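# Tie off lantern cord, then remove box beneath it

## Task

Fasten the lantern's cord so that it keeps holding once the robot releases it, and afterwards pull the box out from below the lantern. The lantern has to remain suspended from the peg at no less than its present height. It breaks easily: the task is failed if it drops freely at any moment or ends up noticeably lower than where it is now.

## Robot and tools

Robot: two arms, left_arm and right_arm, each with a two-finger gripper and a wrist camera. Other cameras: cam_high, cam_low, cam_left_wrist, cam_right_wrist, each 672x504, returned in that order. A camera stand sits on the floor behind the arms. Loose objects may get a brief nudge now and then.

Scene frame: origin at table-top height, halfway between the arms' nominal bases; +x points out over the table, +z up, left_arm on the +y side (image left/right does not follow these names). Calibrated bases: left_arm at (-0.013, +0.279, +0.009) m, right_arm at (-0.016, -0.352, +0.049) m, both almost unrotated. Reported hand positions and orientations may be wrong by a few cm, worse at long reach.

Gripper: fingers point along the gripper's +z axis and separate along its y axis. end_effector_position is the point between the pads, about 1 cm short of the fingertips.

execute_actions(actions, cameras): actions is a list of actions; each action is a table of at most 15 rows, one row per 1/30 s control step; if fewer rows are given, the last row is held to fill 15. Every row is one flat list of 14 numbers, each in [-1, 1], covering both arms even when only one moves: left dx, dy, dz, rx, ry, rz, opening, then right dx, dy, dz, rx, ry, rz, opening. The six pose numbers are an offset, not a pose: measured from that arm's Hand target as it was when the action began, along that Hand target's own axes. Every row is counted from that same start, not from the row before, but the next action starts from the new Hand target, so repeating an offset keeps moving. Scale: 1.0 = 0.6 m of travel or 180 degrees; rx, ry, rz form one rotation vector. Opening is absolute: +1 fully open (0.094 m), -1 closed. All six pose numbers at 0 re-request the current Hand target. A 0 in the opening slot is a real command (half open), so to keep a gripper as it is, resend its present command. cameras: list of names, ["all"], [] for none; omitted means all only when actions is empty. An unknown name invalidates the call.

move(target, speed, blend, opening_speed, grip_force, blocking, cameras): target is one 14-number row (same layout, scale and offset meaning as above) or a list of up to 15 such rows; every row is an offset from the Hand targets at the call's start. Grippers travel in straight lines, turning the short way, all finishing together, in at least 0.5 s and at most 10 s total. speed: m/s per arm path, 0.002 to 2.9, default 0.25 (turn rate up to twice that in rad/s); one value or one per target. blend: corner rounding in metres at intermediate targets; 0 stops at each. opening_speed: rate of the commanded opening on the -1..+1 scale per second, at least 0.2; use it to close gently on fragile things. grip_force: newtons per finger pad, 10 to 50 (50 = full); one value or one per arm; it persists. Lower force closes slowly. blocking=false returns after about 0.5 s while motion continues. The result adds a move: line with the ending (done, off_target, moving, held, fault) and acting limits (limits=paced: pose clipped; limits=held: steps withheld). Moves do not avoid obstacles or the other arm. Faster moves lag and hit harder; aiming past a contact presses harder.

wait(seconds 0 to 10, cameras): let time pass holding commands. stop(cameras): brake a running move. zoom_image(camera, region [x0, y0, x1, y1] in pixels, at most 504 wide and high): closer look at the latest image of that camera. read_manual(section): licence texts only. finished_scene(scene): ends the current scene (give its number); irreversible, and the goal must persist without the robot.

Control facts: each step the commanded orientation is clipped to within 40 degrees of the measured one. Hand target in a result is the last commanded pose after clipping; later offsets count from it. A gripper can rest a few cm off its target from friction or weight; sending the gap again as an offset fixes it. Tool commands shows present gripper commands.

Result lines: end_effector_position (m) and end_effector_quat_wxyz in the scene frame; Hand target; grip_measured (opening on the -1..+1 scale; reads slightly wide when empty, a bit narrow when squeezing); the last Joint positions entry is opening in metres; grip_effort_nm is averaged gripper motor effort (negative = closing), not pad force; joint torques (positive toward larger joint angle; joints 1-3 wrap at ±28 N m); Joint velocities may say within noise; motor temperatures. execute_actions results also list some step positions.

Gripping: force rises about 1 N per 0.001 below first touch, then jumps to the force limit; close slowly and with reduced grip_force on breakable items. To release, command an opening clearly above grip_measured.

Avoid: letting the lantern fall or sag, dropping or releasing moving parts, anything leaving the table, hard hits on fixed or heavy items, any contact or pinching between the two arms (the clearance check does not guard grippers or wrist cameras), pulling on camera cables, paths passing near an arm's own base, and long stretched or loaded holds that heat motors (MOTOR HOT at 75 °C, arm folds and idles at 90 °C, collapses at 100 °C).

Each tool is called by a JSON object that holds its "method" and its "body", one argument or row to a line.

## Session

{"method": "execute_actions", "body": {
  "actions": []
}}

Scene clock: 0.00 s.
left_arm: end_effector_position=(+0.2641, +0.2764, +0.1909) grip_measured=+1.000 grip_effort_nm=n/a end_effector_quat_wxyz=(+0.666, -0.041, +0.737, +0.110) | right_arm: end_effector_position=(+0.3123, -0.3115, +0.2611) grip_measured=+1.000 grip_effort_nm=n/a end_effector_quat_wxyz=(+0.736, +0.018, +0.671, +0.084)
Joint positions: left_arm=[-0.398 0.532 0.106 0.315 -0.613 0.044 0.094] | right_arm=[0.183 1.032 0.116 1.015 0.069 0.134 0.094]
Joint velocities: within noise
Joint torques (N m): no reading
Motor temperatures (°C): left_arm=[22 29 37 33 25 23 23] | right_arm=[24 28 30 24 21 23 26]
Heat: left arm: 37 °C; right arm: 30 °C.
Hand target: left_arm +0.2645, +0.2764, +0.1972; +0.671, -0.044, +0.732, +0.108 | right_arm +0.3126, -0.3114, +0.2636; +0.738, +0.018, +0.669, +0.084
Tool commands: left_gripper/opening=+1.0 right_gripper/opening=+1.0

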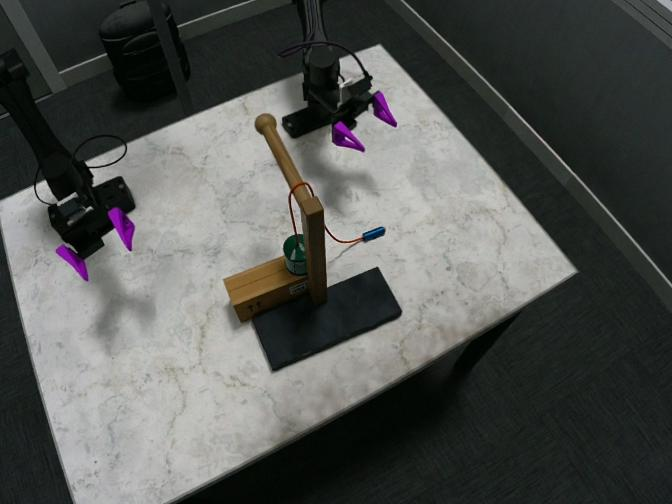

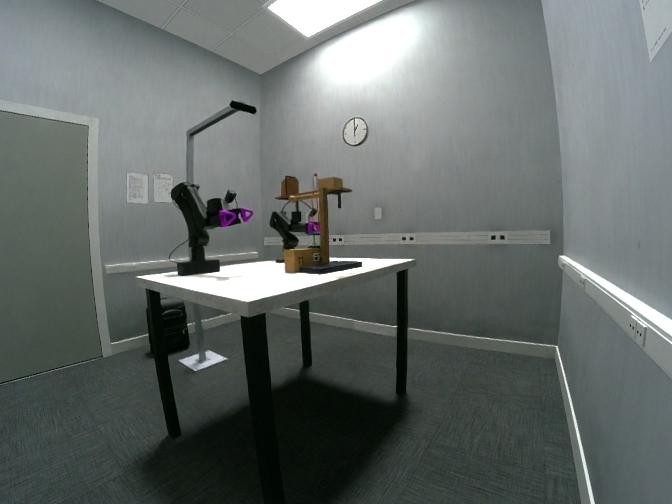

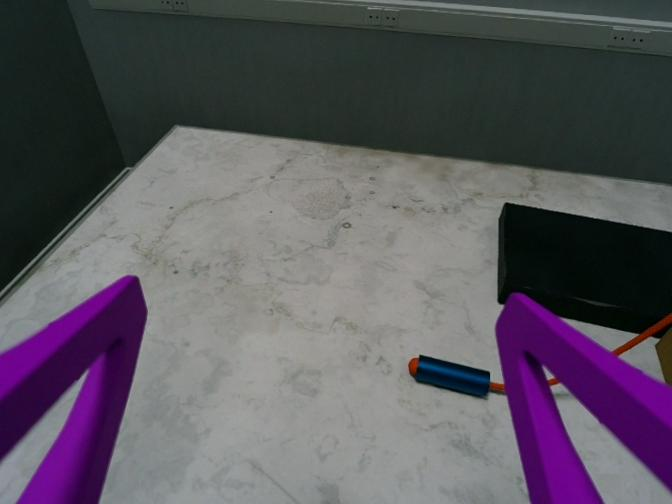

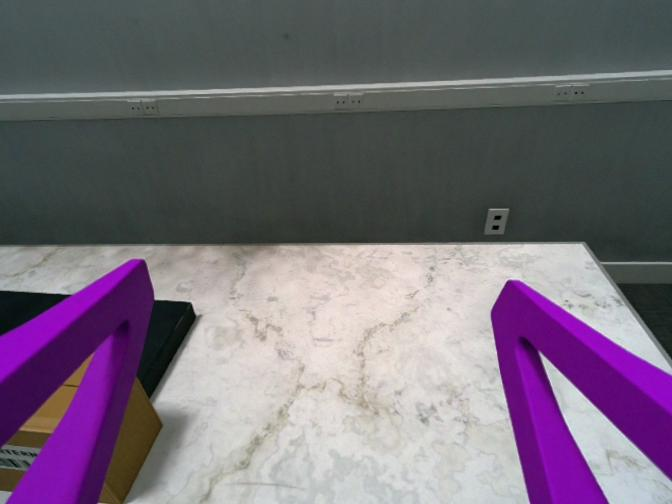

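{"method": "zoom_image", "body": {
  "camera": "cam_high",
  "region": [200, 90, 420, 380]
}}

{"method": "zoom_image", "body": {
  "camera": "cam_low",
  "region": [160, 80, 420, 300]
}}

Scaled by 1.738 from the camera's 672x504 image, which has a finer 960x720 frame.

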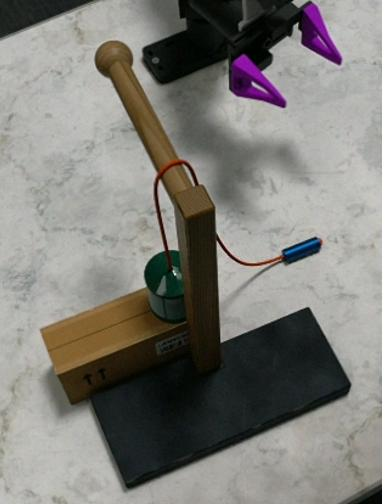

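Scaled by 1.938 from the camera's 672x504 image, which has a finer 960x720 frame.

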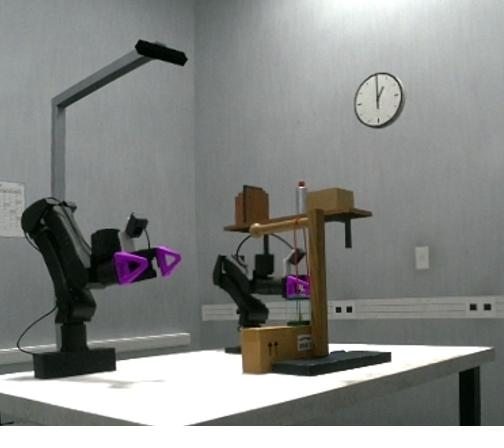

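{"method": "move", "body": {
  "target": [-0.15,0.2,-0.15,0.22,0,0,1,-0.1,-0.15,-0.2,-0.22,0,0,1],
  "cameras": ["all"]
}}

Scene clock: 35.87 s.
left_arm: end_effector_position=(+0.1631, +0.3733, +0.2964) grip_measured=+1.000 grip_effort_nm=0.03 end_effector_quat_wxyz=(+0.703, -0.007, +0.710, +0.028) | right_arm: end_effector_position=(+0.2004, -0.4198, +0.3016) grip_measured=+1.000 grip_effort_nm=0.00 end_effector_quat_wxyz=(+0.694, -0.091, +0.699, +0.142)
Joint positions: left_arm=[1.601 0.464 0.558 -0.541 1.551 0.476 0.094] | right_arm=[-1.205 0.836 0.19 1.197 -1.562 0.623 0.094]
Joint torques (N m): left_arm=[-0.32 1.85 7.97 1.53 0.47 0.14] | right_arm=[-0.75 -0.32 4.42 0.98 0.29 0.01]
Motor temperatures (°C): left_arm=[22 29 41 38 25 23 23] | right_arm=[24 28 34 28 21 23 26]
Heat: left arm: 41 °C; right arm: 34 °C.
Hand target: left_arm +0.1604, +0.3664, +0.3052; +0.646, +0.185, +0.725, -0.147 | right_arm +0.1973, -0.4194, +0.2976; +0.700, -0.233, +0.601, +0.306
Off the commanded pose: left_arm 0.011 m, 31 deg | right_arm 0.005 m, 27 deg.
joint sent to its limit (left arm) — joint 5 (wrist yaw), upper limit. The joint targets are off in orientation, not in position.
joint sent to its limit (right arm) — joint 5 (wrist yaw), lower limit. The joint targets are off in orientation, not in position.
move: off_target (left_arm, right_arm); limits=paced

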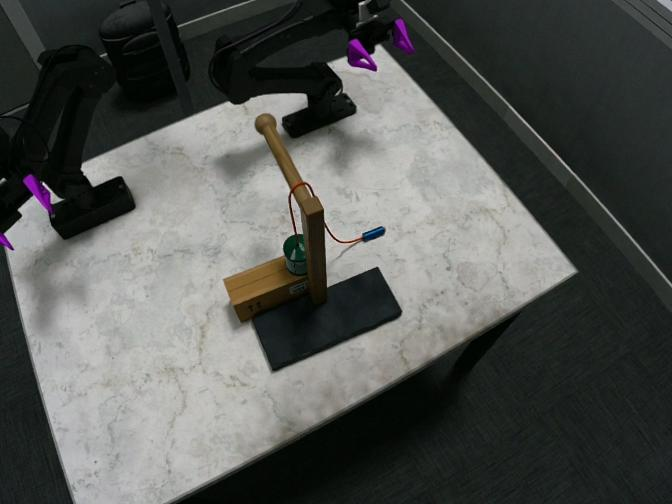

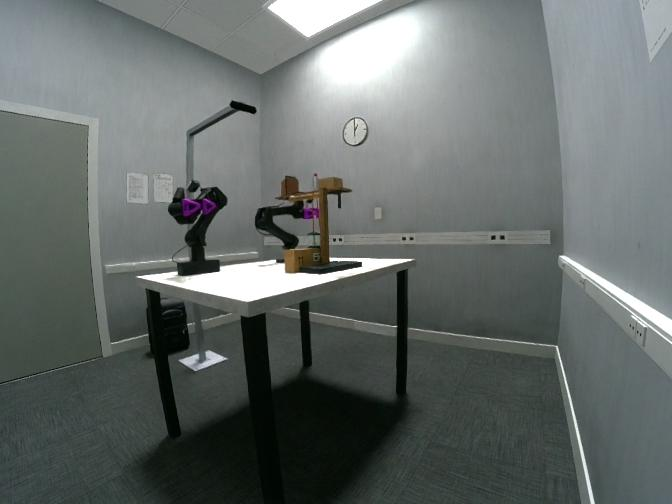

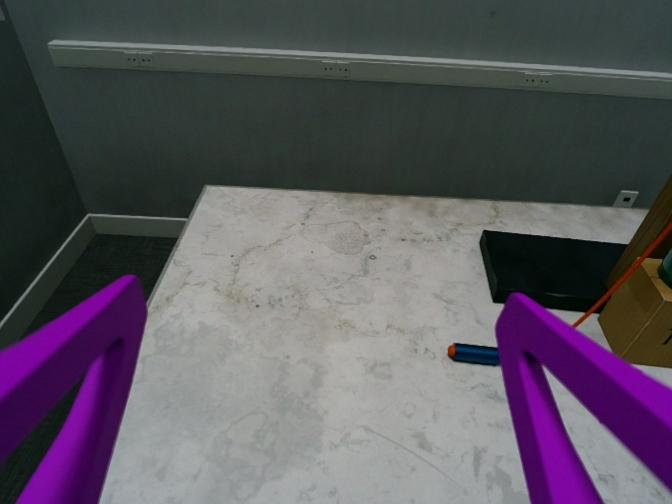

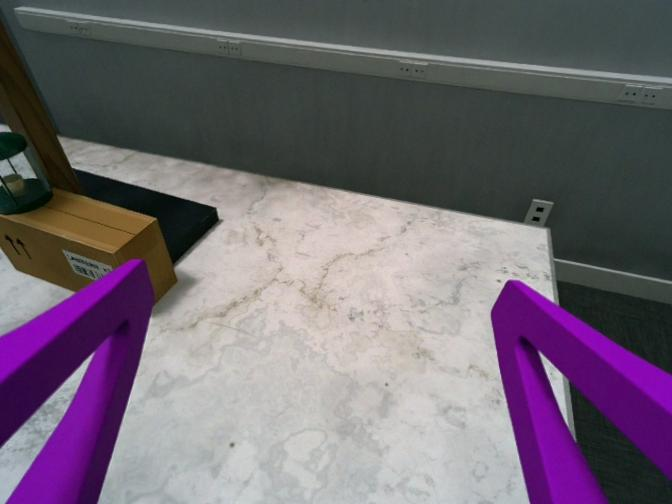

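{"method": "move", "body": {
  "target": [-0.075,0.085,0.287,0.08,0,0,1,-0.03,-0.093,0.15,0.08,0,0,1],
  "cameras": ["all"]
}}

Scene clock: 56.93 s.
left_arm: end_effector_position=(+0.3397, +0.3325, +0.3207) grip_measured=+1.000 grip_effort_nm=0.03 end_effector_quat_wxyz=(+0.614, +0.251, +0.711, -0.235) | right_arm: end_effector_position=(+0.2943, -0.3977, +0.3190) grip_measured=+1.000 grip_effort_nm=0.00 end_effector_quat_wxyz=(+0.717, -0.136, +0.642, +0.234)
Joint positions: left_arm=[0.658 1.36 1.116 -0.348 1.324 0.551 0.094] | right_arm=[-0.695 1.271 0.375 1.309 -1.219 0.497 0.094]
Joint torques (N m): left_arm=[-0.36 -4.23 8.87 1.66 0.6 0.12] | right_arm=[0.85 -2.52 7.23 1.35 0.35 0.05]
Heat: left arm: 42 °C; right arm: 32 °C.
Hand target: left_arm +0.3402, +0.3302, +0.3303; +0.618, +0.265, +0.701, -0.236 | right_arm +0.2983, -0.3988, +0.3282; +0.724, -0.143, +0.635, +0.228
Off the commanded pose: left_arm 0.010 m, 2 deg | right_arm 0.010 m, 2 deg.
move: done

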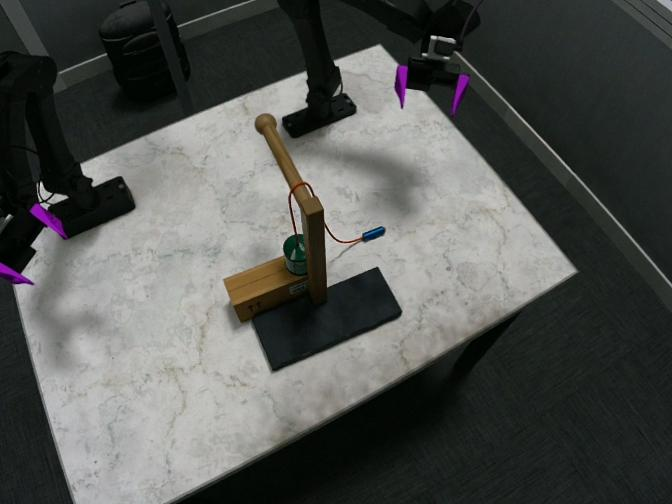

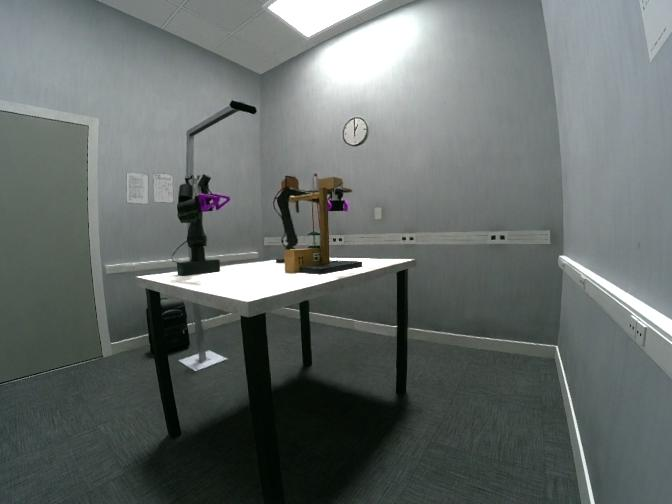

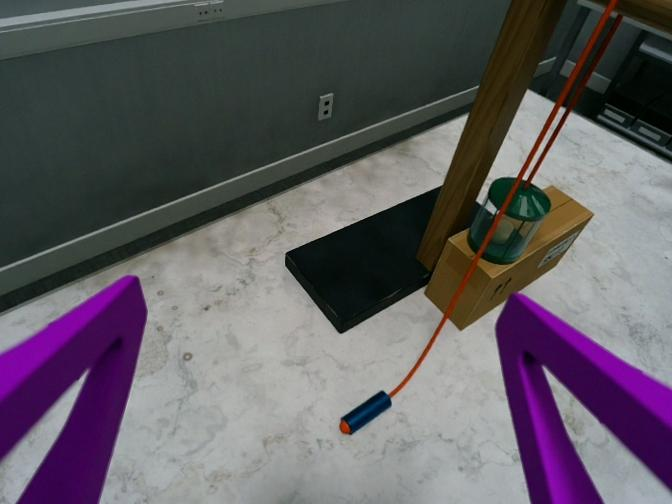

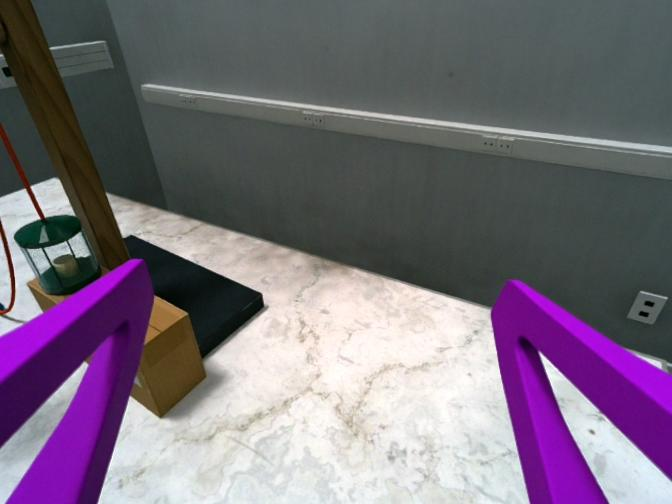

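{"method": "move", "body": {
  "target": [0.08,0.0,-0.12,0,-0.16,0,1,0.05,0,-0.05,-0.15,-0.16,0,1],
  "cameras": ["all"]
}}

Scene clock: 91.93 s.
left_arm: end_effector_position=(+0.2870, +0.3859, +0.2880) grip_measured=+1.000 grip_effort_nm=0.03 end_effector_quat_wxyz=(+0.667, +0.200, +0.680, -0.227) | right_arm: end_effector_position=(+0.2762, -0.4068, +0.2907) grip_measured=+1.000 grip_effort_nm=0.00 end_effector_quat_wxyz=(+0.682, -0.184, +0.661, +0.251)
Joint positions: left_arm=[0.938 1.311 0.788 0.185 1.553 0.296 0.094] | right_arm=[-0.811 1.414 0.375 1.525 -1.448 0.564 0.094]
Joint torques (N m): left_arm=[0.4 -6.23 5.48 1.75 0.39 0] | right_arm=[-0.75 -3.03 4.97 1.48 0.27 -0.07]
Heat: left arm: 44 °C; right arm: 34 °C.
Hand target: left_arm +0.2822, +0.3815, +0.2917; +0.773, +0.198, +0.526, -0.295 | right_arm +0.2753, -0.4093, +0.2941; +0.803, -0.245, +0.375, +0.394
Off the commanded pose: left_arm 0.007 m, 23 deg | right_arm 0.004 m, 41 deg; orientation clipped.
joint sent to its limit (left arm) — joint 5 (wrist yaw), upper limit. The joint targets are off in orientation, not in position.
joint sent to its limit (right arm) — joint 4 (wrist pitch), upper limit. The joint targets are off in orientation, not in position.
move: off_target (left_arm, right_arm); limits=paced

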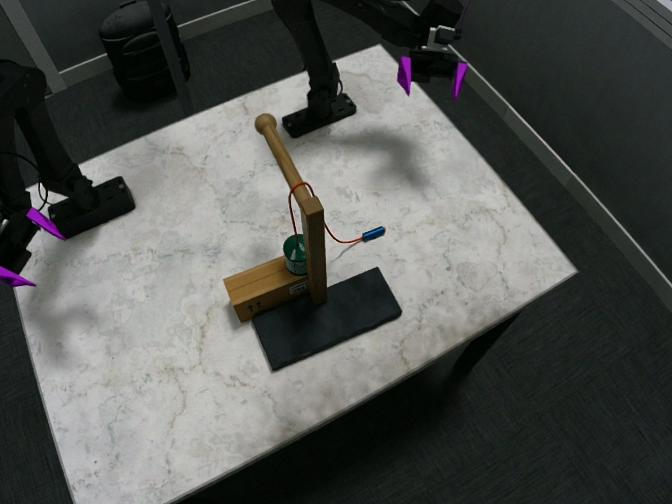

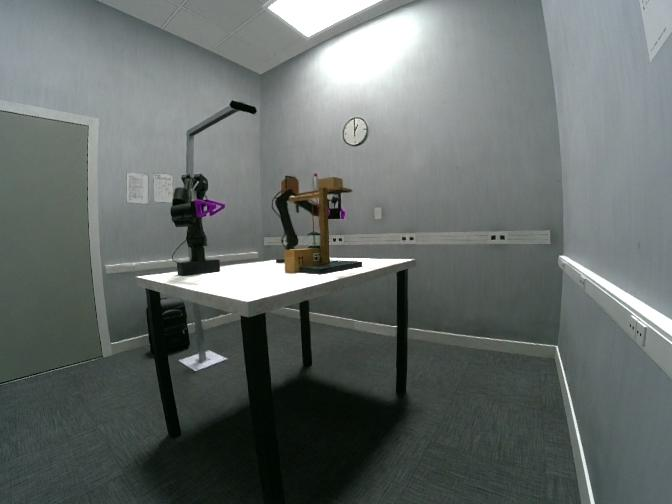

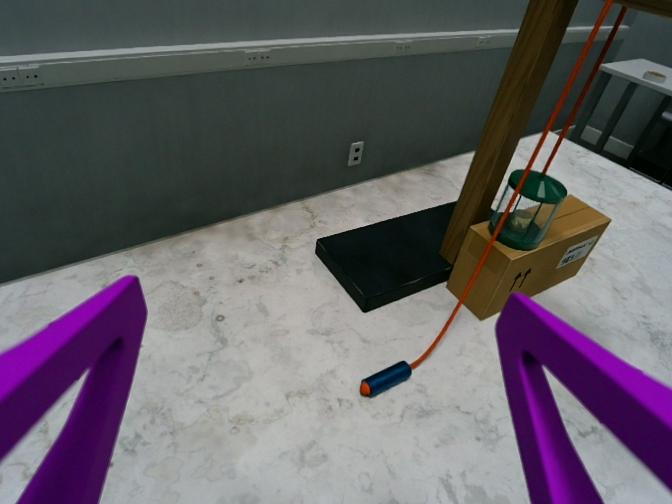

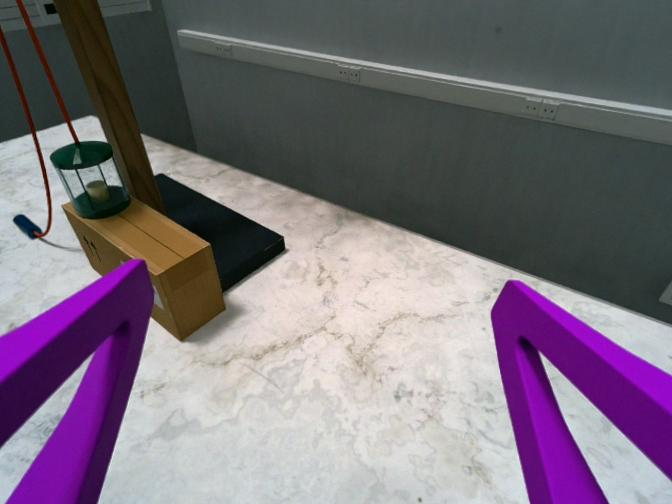

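{"method": "move", "body": {
  "target": [-0.162,0.028,0.18,0.0,0.11,0,1,0,0,0,0,0,0,1],
  "cameras": ["cam_left_wrist","cam_high"]
}}

Scene clock: 101.60 s.
left_arm: end_effector_position=(+0.3385, +0.3500, +0.4249) grip_measured=+1.000 grip_effort_nm=0.03 end_effector_quat_wxyz=(+0.668, +0.252, +0.652, -0.256) | right_arm: end_effector_position=(+0.2758, -0.4064, +0.2904) grip_measured=+1.000 grip_effort_nm=0.00 end_effector_quat_wxyz=(+0.682, -0.186, +0.661, +0.251)
Joint positions: left_arm=[0.717 1.381 1.222 0.353 1.452 -0.19 0.094] | right_arm=[-0.811 1.414 0.375 1.525 -1.452 0.561 0.094]
Joint torques (N m): left_arm=[-0.38 -4.46 5.61 1.7 -0.31 -0.02] | right_arm=[-0.76 -2.91 5.16 1.48 0.28 -0.05]
Heat: left arm: 42 °C; right arm: 33 °C.
Hand target: left_arm +0.3420, +0.3516, +0.4217; +0.671, +0.246, +0.651, -0.257 | right_arm +0.2753, -0.4094, +0.2941; +0.803, -0.245, +0.375, +0.394
Off the commanded pose: left_arm 0.005 m, 1 deg | right_arm 0.005 m, 40 deg.
joint sent to its limit (right arm) — joint 4 (wrist pitch), upper limit. The joint targets are off in orientation, not in position.
move: off_target (right_arm)
Images, in order (width x height): cam_high 672x504, cam_left_wrist 672x504.

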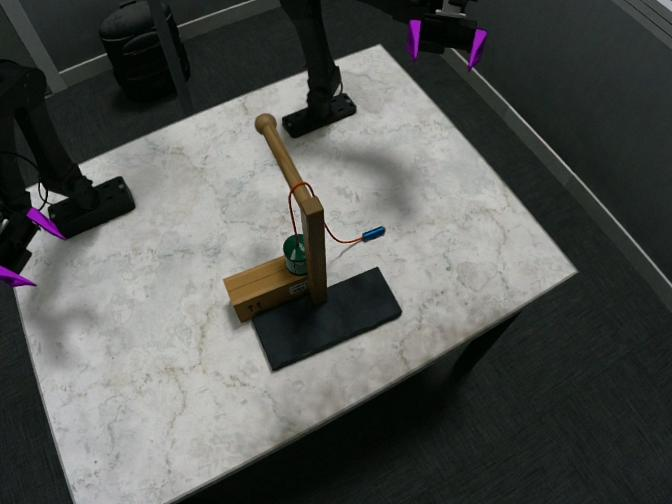

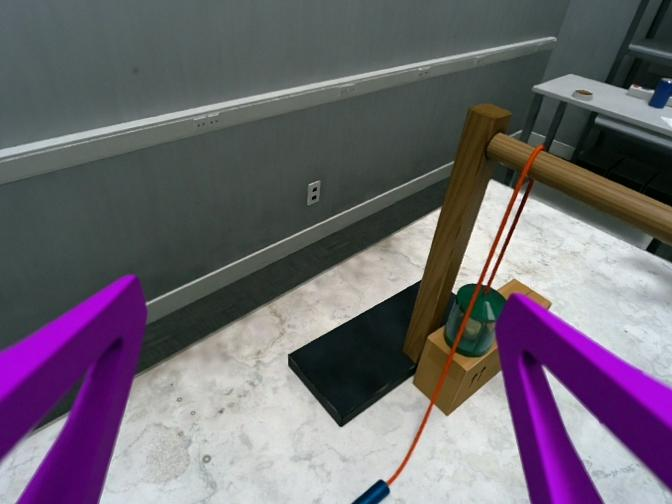

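{"method": "move", "body": {
  "target": [0.374,-0.157,0.172,-0.186,0.485,-0.178,1,0,0,0,0,0,0,1],
  "cameras": ["cam_left_wrist","cam_high"]
}}

Scene clock: 207.67 s.
left_arm: end_effector_position=(+0.3569, +0.2059, +0.1967) grip_measured=+1.000 grip_effort_nm=0.03 end_effector_quat_wxyz=(+0.026, +0.002, +1.000, -0.012) | right_arm: end_effector_position=(+0.2758, -0.4064, +0.2904) grip_measured=+1.000 grip_effort_nm=0.00 end_effector_quat_wxyz=(+0.682, -0.186, +0.661, +0.251)
Joint positions: left_arm=[-0.192 1.972 2.04 -1.582 0.014 -0.187 0.094] | right_arm=[-0.811 1.414 0.375 1.525 -1.452 0.561 0.094]
Joint torques (N m): left_arm=[-0.12 -8.84 7.53 0.79 -0.15 -0.06] | right_arm=[-0.73 -2.91 5.16 1.48 0.28 -0.05]
Heat: left arm: 41 °C; right arm: 32 °C.
Hand target: left_arm +0.3613, +0.2072, +0.2012; +0.000, -0.001, +1.000, +0.000 | right_arm +0.2753, -0.4094, +0.2941; +0.803, -0.245, +0.375, +0.394
Off the commanded pose: left_arm 0.006 m, 3 deg | right_arm 0.005 m, 40 deg.
joint sent to its limit (left arm) — joint 4 (wrist pitch), lower limit. The joint targets are off in orientation, not in position.
joint sent to its limit (right arm) — joint 4 (wrist pitch), upper limit. The joint targets are off in orientation, not in position.
move: off_target (left_arm, right_arm)
Images, in order (width x height): cam_high 672x504, cam_left_wrist 672x504.

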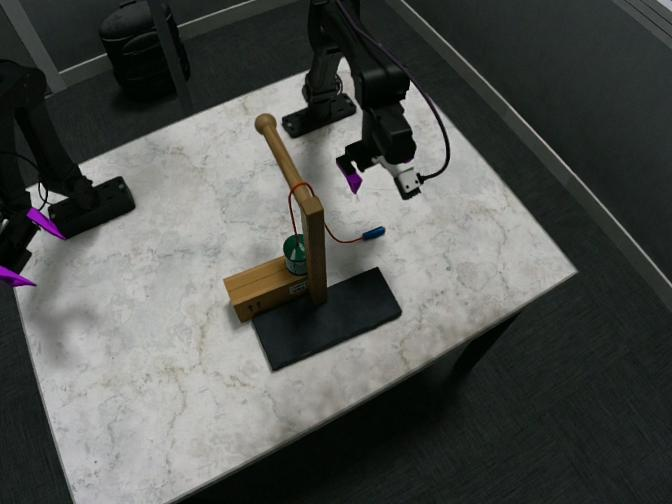

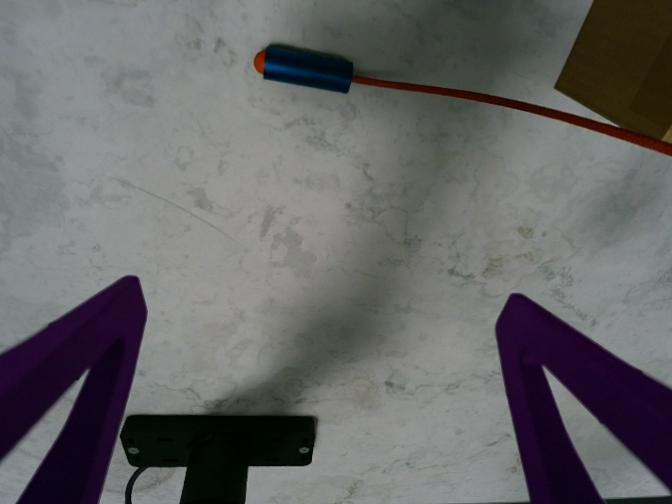

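{"method": "move", "body": {
  "target": [-0.015,0.003,0.129,0,0,-0.5,1,0,0,0,0,0,0,1],
  "cameras": ["cam_left_wrist","cam_high"]
}}

Scene clock: 229.83 s.
left_arm: end_effector_position=(+0.3714, +0.2055, +0.1312) grip_measured=+1.000 grip_effort_nm=0.03 end_effector_quat_wxyz=(-0.004, +0.703, -0.711, +0.011) | right_arm: end_effector_position=(+0.2758, -0.4064, +0.2904) grip_measured=+1.000 grip_effort_nm=0.00 end_effector_quat_wxyz=(+0.682, -0.186, +0.661, +0.251)
Joint positions: left_arm=[-0.19 2.02 1.846 -1.375 0.006 -1.747 0.094] | right_arm=[-0.811 1.414 0.375 1.525 -1.452 0.561 0.094]
Joint torques (N m): left_arm=[0.54 -9.02 4.94 0.79 -0.08 -0.05] | right_arm=[-0.73 -2.92 5.16 1.48 0.29 -0.06]
Motor temperatures (°C): left_arm=[22 29 42 33 24 23 22] | right_arm=[24 26 32 27 22 22 25]
Heat: left arm: 42 °C; right arm: 32 °C.
Hand target: left_arm +0.3704, +0.2089, +0.1239; +0.000, +0.708, -0.707, +0.000 | right_arm +0.2753, -0.4094, +0.2941; +0.803, -0.245, +0.375, +0.394
Off the commanded pose: left_arm 0.008 m, 2 deg | right_arm 0.005 m, 40 deg.
joint sent to its limit (right arm) — joint 4 (wrist pitch), upper limit. The joint targets are off in orientation, not in position.
move: off_target (right_arm)
Images, in order (width x height): cam_high 672x504, cam_left_wrist 672x504.

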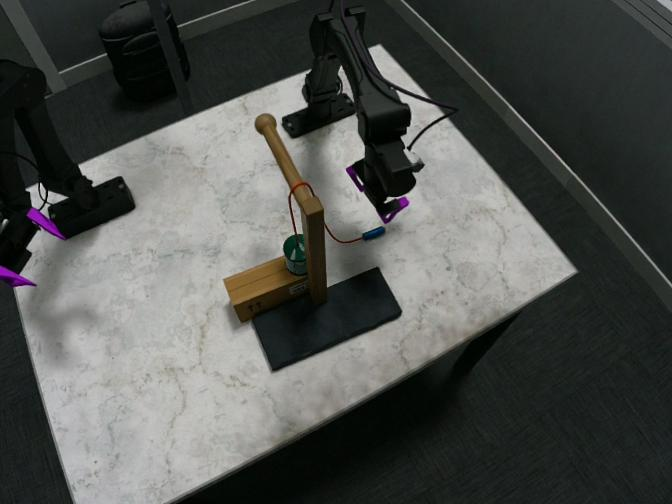

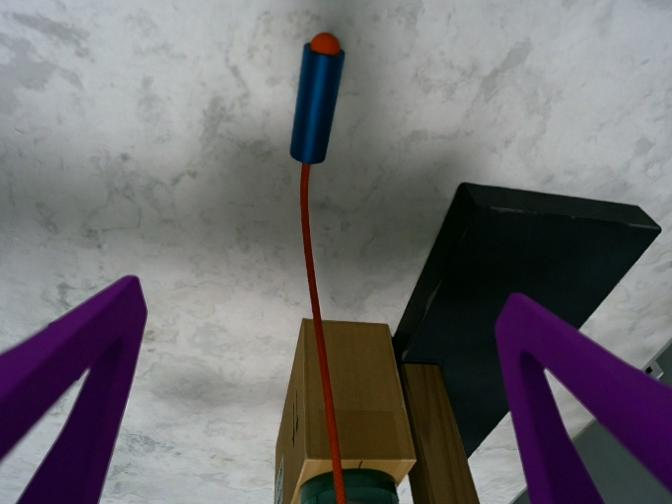

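{"method": "move", "body": {
  "target": [-0.004,0.005,0.18,0,0,0,1,0,0,0,0,0,0,1],
  "cameras": ["cam_left_wrist"],
  "speed": 0.12
}}

Scene clock: 243.17 s.
left_arm: end_effector_position=(+0.3688, +0.2079, +0.0204) grip_measured=+1.000 grip_effort_nm=0.03 end_effector_quat_wxyz=(-0.001, +0.705, -0.709, +0.007) | right_arm: end_effector_position=(+0.2758, -0.4064, +0.2904) grip_measured=+1.000 grip_effort_nm=0.00 end_effector_quat_wxyz=(+0.682, -0.186, +0.661, +0.251)
Joint positions: left_arm=[-0.185 2.081 1.489 -0.967 0.006 -1.748 0.094] | right_arm=[-0.811 1.414 0.375 1.525 -1.452 0.561 0.094]
Joint torques (N m): left_arm=[0.57 -9.73 5 0.78 -0.07 -0.01] | right_arm=[-0.75 -2.91 5.16 1.48 0.28 -0.06]
Heat: left arm: 40 °C; right arm: 32 °C.
Hand target: left_arm +0.3673, +0.2115, +0.0158; +0.000, +0.708, -0.706, +0.000 | right_arm +0.2753, -0.4094, +0.2941; +0.803, -0.245, +0.375, +0.394
Off the commanded pose: left_arm 0.006 m, 1 deg | right_arm 0.005 m, 40 deg.
joint sent to its limit (right arm) — joint 4 (wrist pitch), upper limit. The joint targets are off in orientation, not in position.
move: off_target (right_arm)
Images, in order (width x height): cam_left_wrist 672x504.

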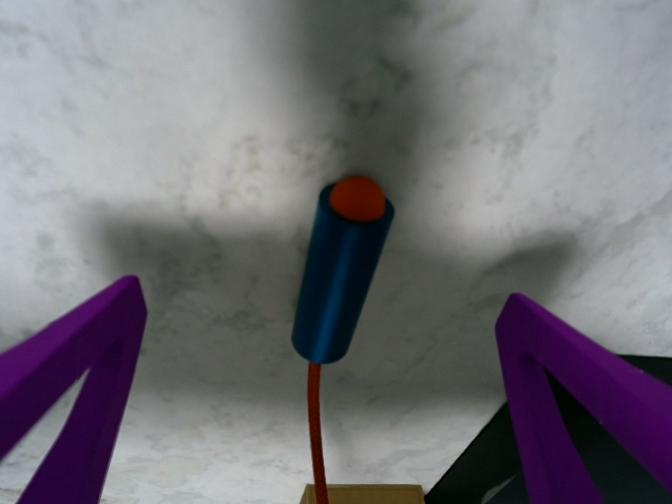

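{"method": "move", "body": {
  "target": [0,0,0.003,0,0,0,-0.85,0,0,0,0,0,0,1],
  "cameras": ["cam_left_wrist"],
  "opening_speed": 1
}}

Scene clock: 249.07 s.
left_arm: end_effector_position=(+0.3712, +0.2075, +0.0204) grip_measured=-0.794 grip_effort_nm=-0.97 end_effector_quat_wxyz=(-0.004, +0.705, -0.709, +0.011) | right_arm: end_effector_position=(+0.2758, -0.4064, +0.2904) grip_measured=+1.000 grip_effort_nm=0.00 end_effector_quat_wxyz=(+0.682, -0.186, +0.661, +0.251)
Joint positions: left_arm=[-0.185 2.081 1.489 -0.957 0.006 -1.748 0.01] | right_arm=[-0.811 1.414 0.375 1.525 -1.452 0.561 0.094]
Joint torques (N m): left_arm=[0.59 -9.47 4.79 0.77 -0.06 0] | right_arm=[-0.76 -2.91 5.16 1.49 0.28 -0.06]
Heat: left arm: 40 °C; right arm: 32 °C.
Hand target: left_arm +0.3673, +0.2115, +0.0140; +0.000, +0.708, -0.706, +0.000 | right_arm +0.2753, -0.4094, +0.2941; +0.803, -0.245, +0.375, +0.394
Off the commanded pose: left_arm 0.008 m, 1 deg | right_arm 0.005 m, 40 deg.
joint sent to its limit (right arm) — joint 4 (wrist pitch), upper limit. The joint targets are off in orientation, not in position.
move: off_target (right_arm)
Images, in order (width x height): cam_left_wrist 672x504.

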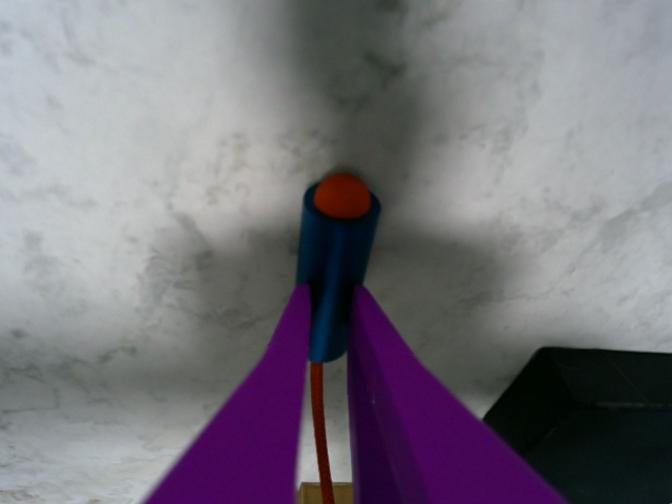

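{"method": "move", "body": {
  "target": [0,0,-0.15,0,0,0,-0.9,0,0,0,0,0,0,1],
  "cameras": ["cam_left_wrist"],
  "speed": 0.1
}}

Scene clock: 254.57 s.
left_arm: end_effector_position=(+0.3635, +0.2089, +0.0872) grip_measured=-0.795 grip_effort_nm=-1.00 end_effector_quat_wxyz=(+0.013, +0.705, -0.709, -0.013) | right_arm: end_effector_position=(+0.2758, -0.4064, +0.2904) grip_measured=+1.000 grip_effort_nm=0.00 end_effector_quat_wxyz=(+0.682, -0.186, +0.661, +0.251)
Joint positions: left_arm=[-0.185 2.048 1.712 -1.27 0.006 -1.748 0.01] | right_arm=[-0.811 1.414 0.375 1.525 -1.452 0.561 0.094]
Joint torques (N m): left_arm=[0.53 -13.27 7.46 0.5 -0.08 -0.01] | right_arm=[-0.73 -2.92 5.18 1.48 0.28 -0.06]
Heat: left arm: 40 °C; right arm: 31 °C.
Hand target: left_arm +0.3674, +0.2114, +0.1041; +0.000, +0.708, -0.706, +0.000 | right_arm +0.2753, -0.4094, +0.2941; +0.803, -0.245, +0.375, +0.394
Off the commanded pose: left_arm 0.017 m, 2 deg | right_arm 0.005 m, 40 deg.
joint sent to its limit (right arm) — joint 4 (wrist pitch), upper limit. The joint targets are off in orientation, not in position.
move: off_target (left_arm, right_arm)
Images, in order (width x height): cam_left_wrist 672x504.

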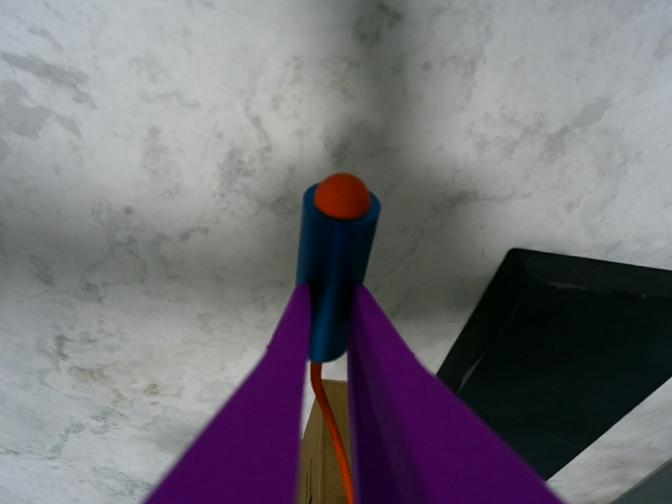

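{"method": "move", "body": {
  "target": [0.152,0.055,-0.25,0.5,0,0,-0.9,0,0,0,0,0,0,1],
  "cameras": ["all"],
  "speed": 0.2
}}

Scene clock: 288.33 s.
left_arm: end_effector_position=(+0.3355, +0.1183, +0.2579) grip_measured=-0.795 grip_effort_nm=-1.00 end_effector_quat_wxyz=(+0.492, -0.503, +0.496, -0.509) | right_arm: end_effector_position=(+0.2758, -0.4064, +0.2904) grip_measured=+1.000 grip_effort_nm=0.00 end_effector_quat_wxyz=(+0.682, -0.186, +0.661, +0.251)
Joint positions: left_arm=[-0.762 1.264 0.52 0.747 -0.751 -1.591 0.01] | right_arm=[-0.811 1.414 0.375 1.525 -1.452 0.561 0.094]
Joint torques (N m): left_arm=[-0.36 -3.28 5.48 2.24 -0.17 0.21] | right_arm=[-0.75 -2.91 5.16 1.49 0.28 -0.05]
Motor temperatures (°C): left_arm=[22 35 40 32 23 23 24] | right_arm=[24 26 31 27 22 21 25]
Heat: left arm: 40 °C; right arm: 31 °C.
Hand target: left_arm +0.3345, +0.1201, +0.2540; +0.501, -0.500, +0.499, -0.500 | right_arm +0.2753, -0.4094, +0.2941; +0.803, -0.245, +0.375, +0.394
Off the commanded pose: left_arm 0.004 m, 1 deg | right_arm 0.005 m, 40 deg.
joint sent to its limit (right arm) — joint 4 (wrist pitch), upper limit. The joint targets are off in orientation, not in position.
move: off_target (right_arm)

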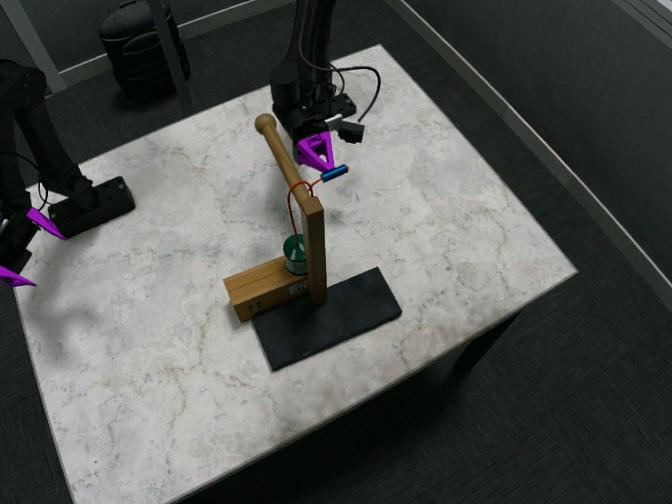

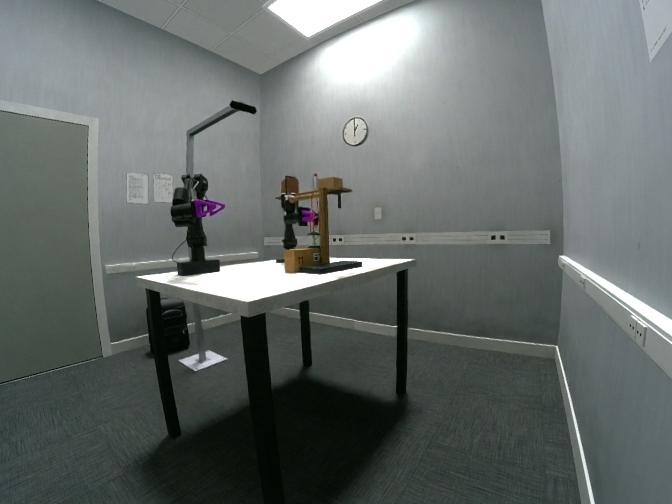

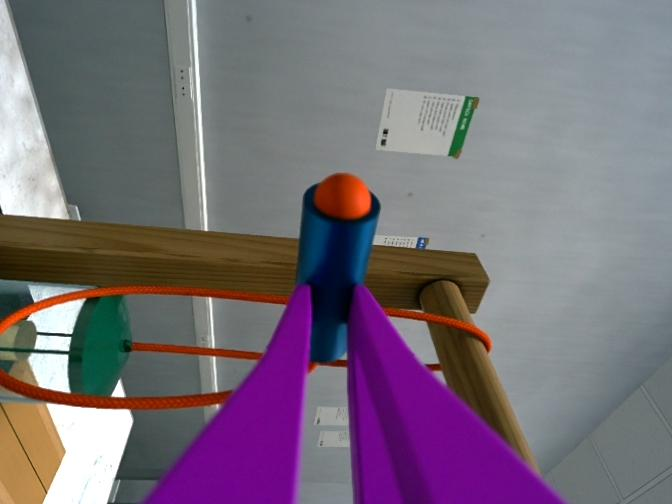

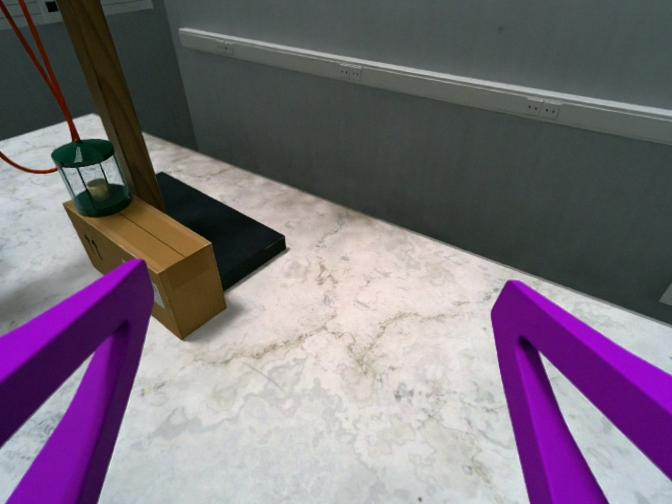

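{"method": "move", "body": {
  "target": [
    [0.167,0.032,0,0,0,0,-0.9,0,0,0,0,0,0,1],
    [0.38,0.025,-0.01,0,0,0,-0.9,0,0,0,0,0,0,1]
  ],
  "blend": [0.03,0],
  "cameras": ["all"],
  "speed": 0.15
}}

Scene clock: 299.57 s.
left_arm: end_effector_position=(+0.3268, -0.1059, +0.2365) grip_measured=-0.795 grip_effort_nm=-1.00 end_effector_quat_wxyz=(+0.493, -0.500, +0.500, -0.507) | right_arm: end_effector_position=(+0.2758, -0.4064, +0.2904) grip_measured=+1.000 grip_effort_nm=0.00 end_effector_quat_wxyz=(+0.682, -0.186, +0.661, +0.251)
Joint positions: left_arm=[-1.179 1.995 1.207 0.788 -1.163 -1.584 0.01] | right_arm=[-0.811 1.414 0.375 1.525 -1.452 0.561 0.094]
Joint torques (N m): left_arm=[0.08 -9.28 8.2 1.76 -0.16 0.16] | right_arm=[-0.76 -2.92 5.15 1.48 0.28 -0.05]
Heat: left arm: 41 °C; right arm: 31 °C.
Hand target: left_arm +0.3290, -0.1079, +0.2390; +0.501, -0.500, +0.499, -0.500 | right_arm +0.2753, -0.4094, +0.2941; +0.803, -0.245, +0.375, +0.394
Off the commanded pose: left_arm 0.004 m, 1 deg | right_arm 0.005 m, 40 deg.
joint sent to its limit (right arm) — joint 4 (wrist pitch), upper limit. The joint targets are off in orientation, not in position.
move: off_target (right_arm)

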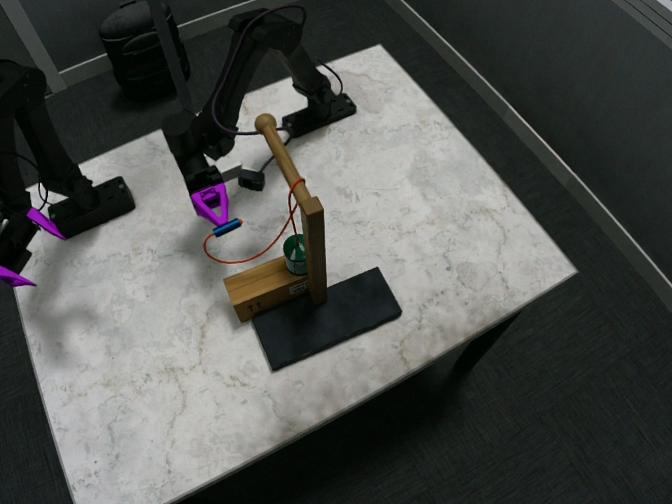

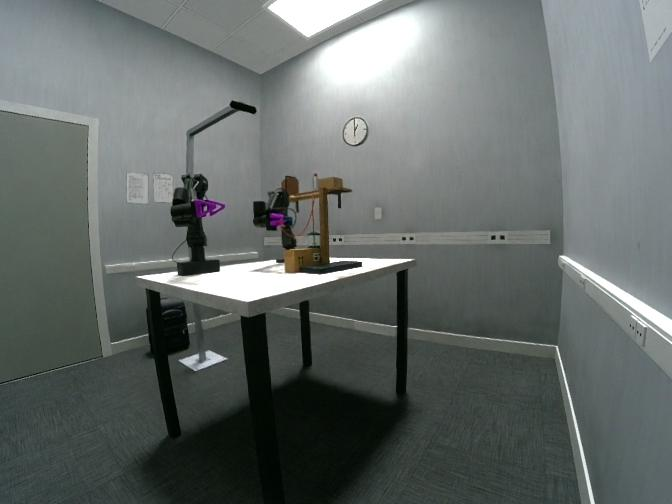

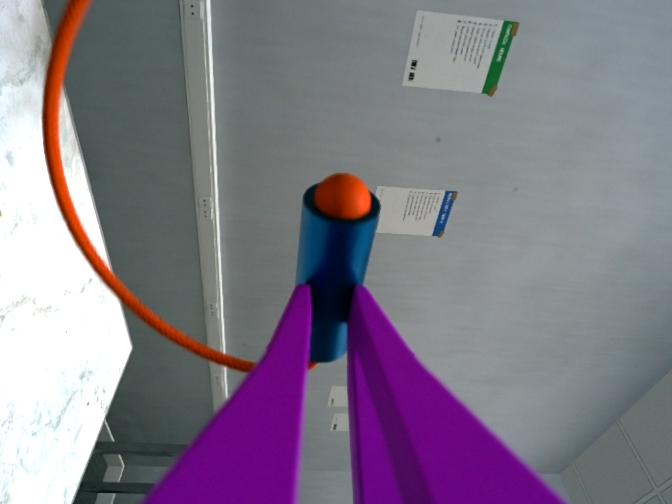

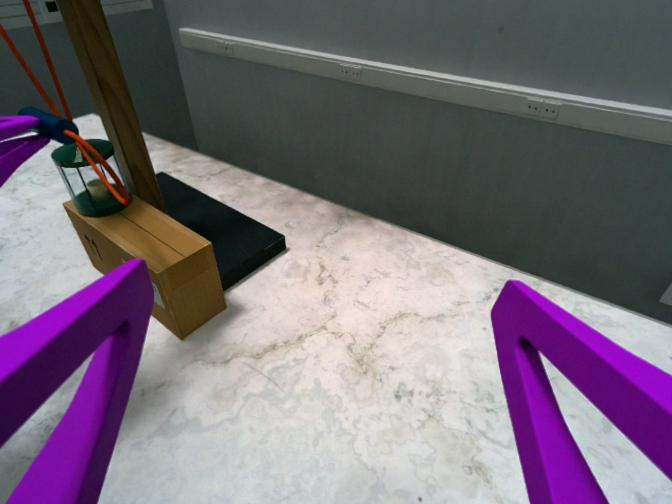

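{"method": "move", "body": {
  "target": [
    [0.187,-0.202,0.0,0,0,0.5,-0.9,0,0,0,0,0,0,1]
  ],
  "cameras": ["all"],
  "speed": 0.15
}}

Scene clock: 315.50 s.
left_arm: end_effector_position=(+0.3310, -0.2177, +0.3582) grip_measured=-0.795 grip_effort_nm=-1.00 end_effector_quat_wxyz=(+0.706, +0.004, +0.708, +0.000) | right_arm: end_effector_position=(+0.2758, -0.4064, +0.2904) grip_measured=+1.000 grip_effort_nm=0.00 end_effector_quat_wxyz=(+0.682, -0.186, +0.661, +0.251)
Joint positions: left_arm=[-1.255 2.336 2.26 0.07 -1.249 0 0.01] | right_arm=[-0.811 1.414 0.375 1.525 -1.452 0.561 0.094]
Joint torques (N m): left_arm=[-0.53 -12.15 8.99 1.8 -0.13 0.05] | right_arm=[-0.76 -2.91 5.15 1.48 0.29 -0.05]
Heat: left arm: 42 °C; right arm: 31 °C.
Hand target: left_arm +0.3292, -0.2201, +0.3600; +0.707, -0.001, +0.707, +0.001 | right_arm +0.2753, -0.4094, +0.2941; +0.803, -0.245, +0.375, +0.394
Off the commanded pose: left_arm 0.004 m, 1 deg | right_arm 0.005 m, 40 deg.
joint sent to its limit (right arm) — joint 4 (wrist pitch), upper limit. The joint targets are off in orientation, not in position.
move: off_target (right_arm)

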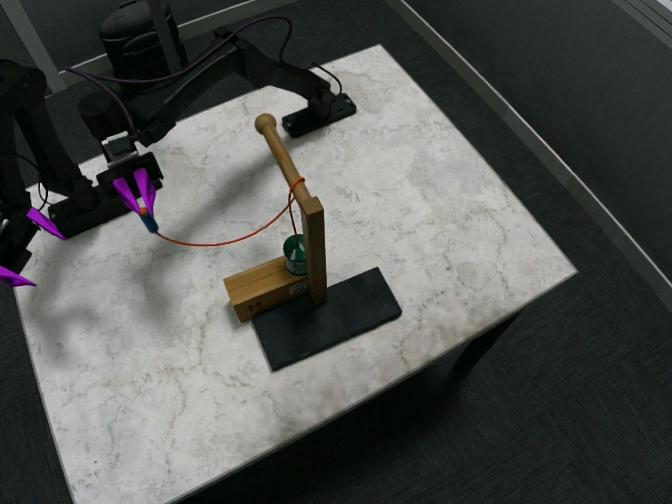

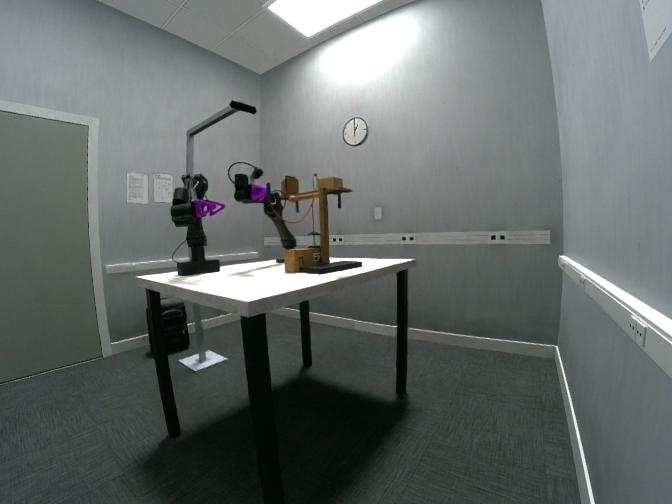

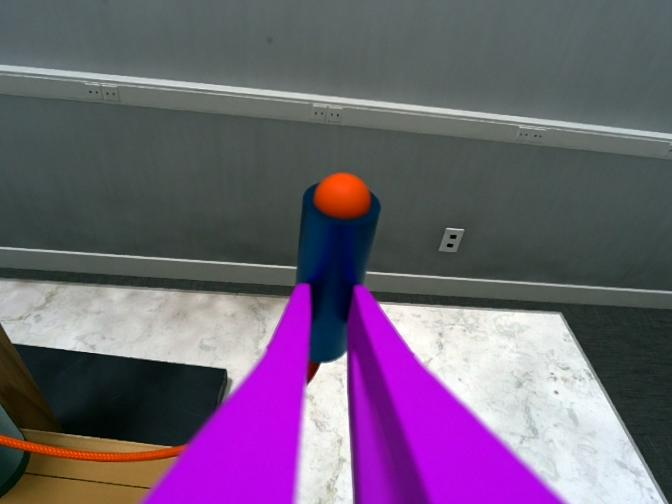

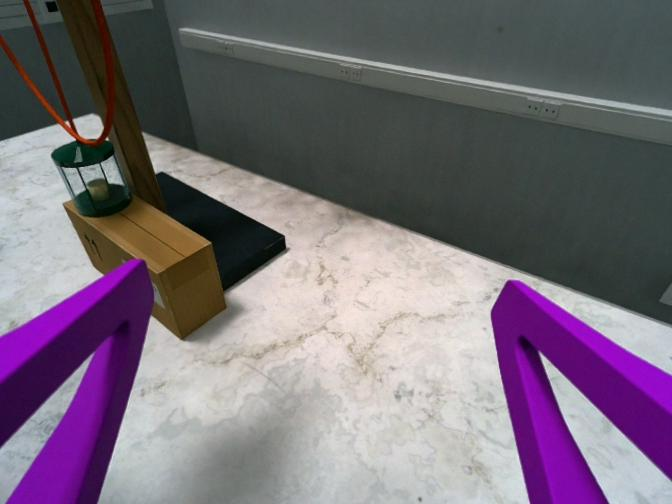

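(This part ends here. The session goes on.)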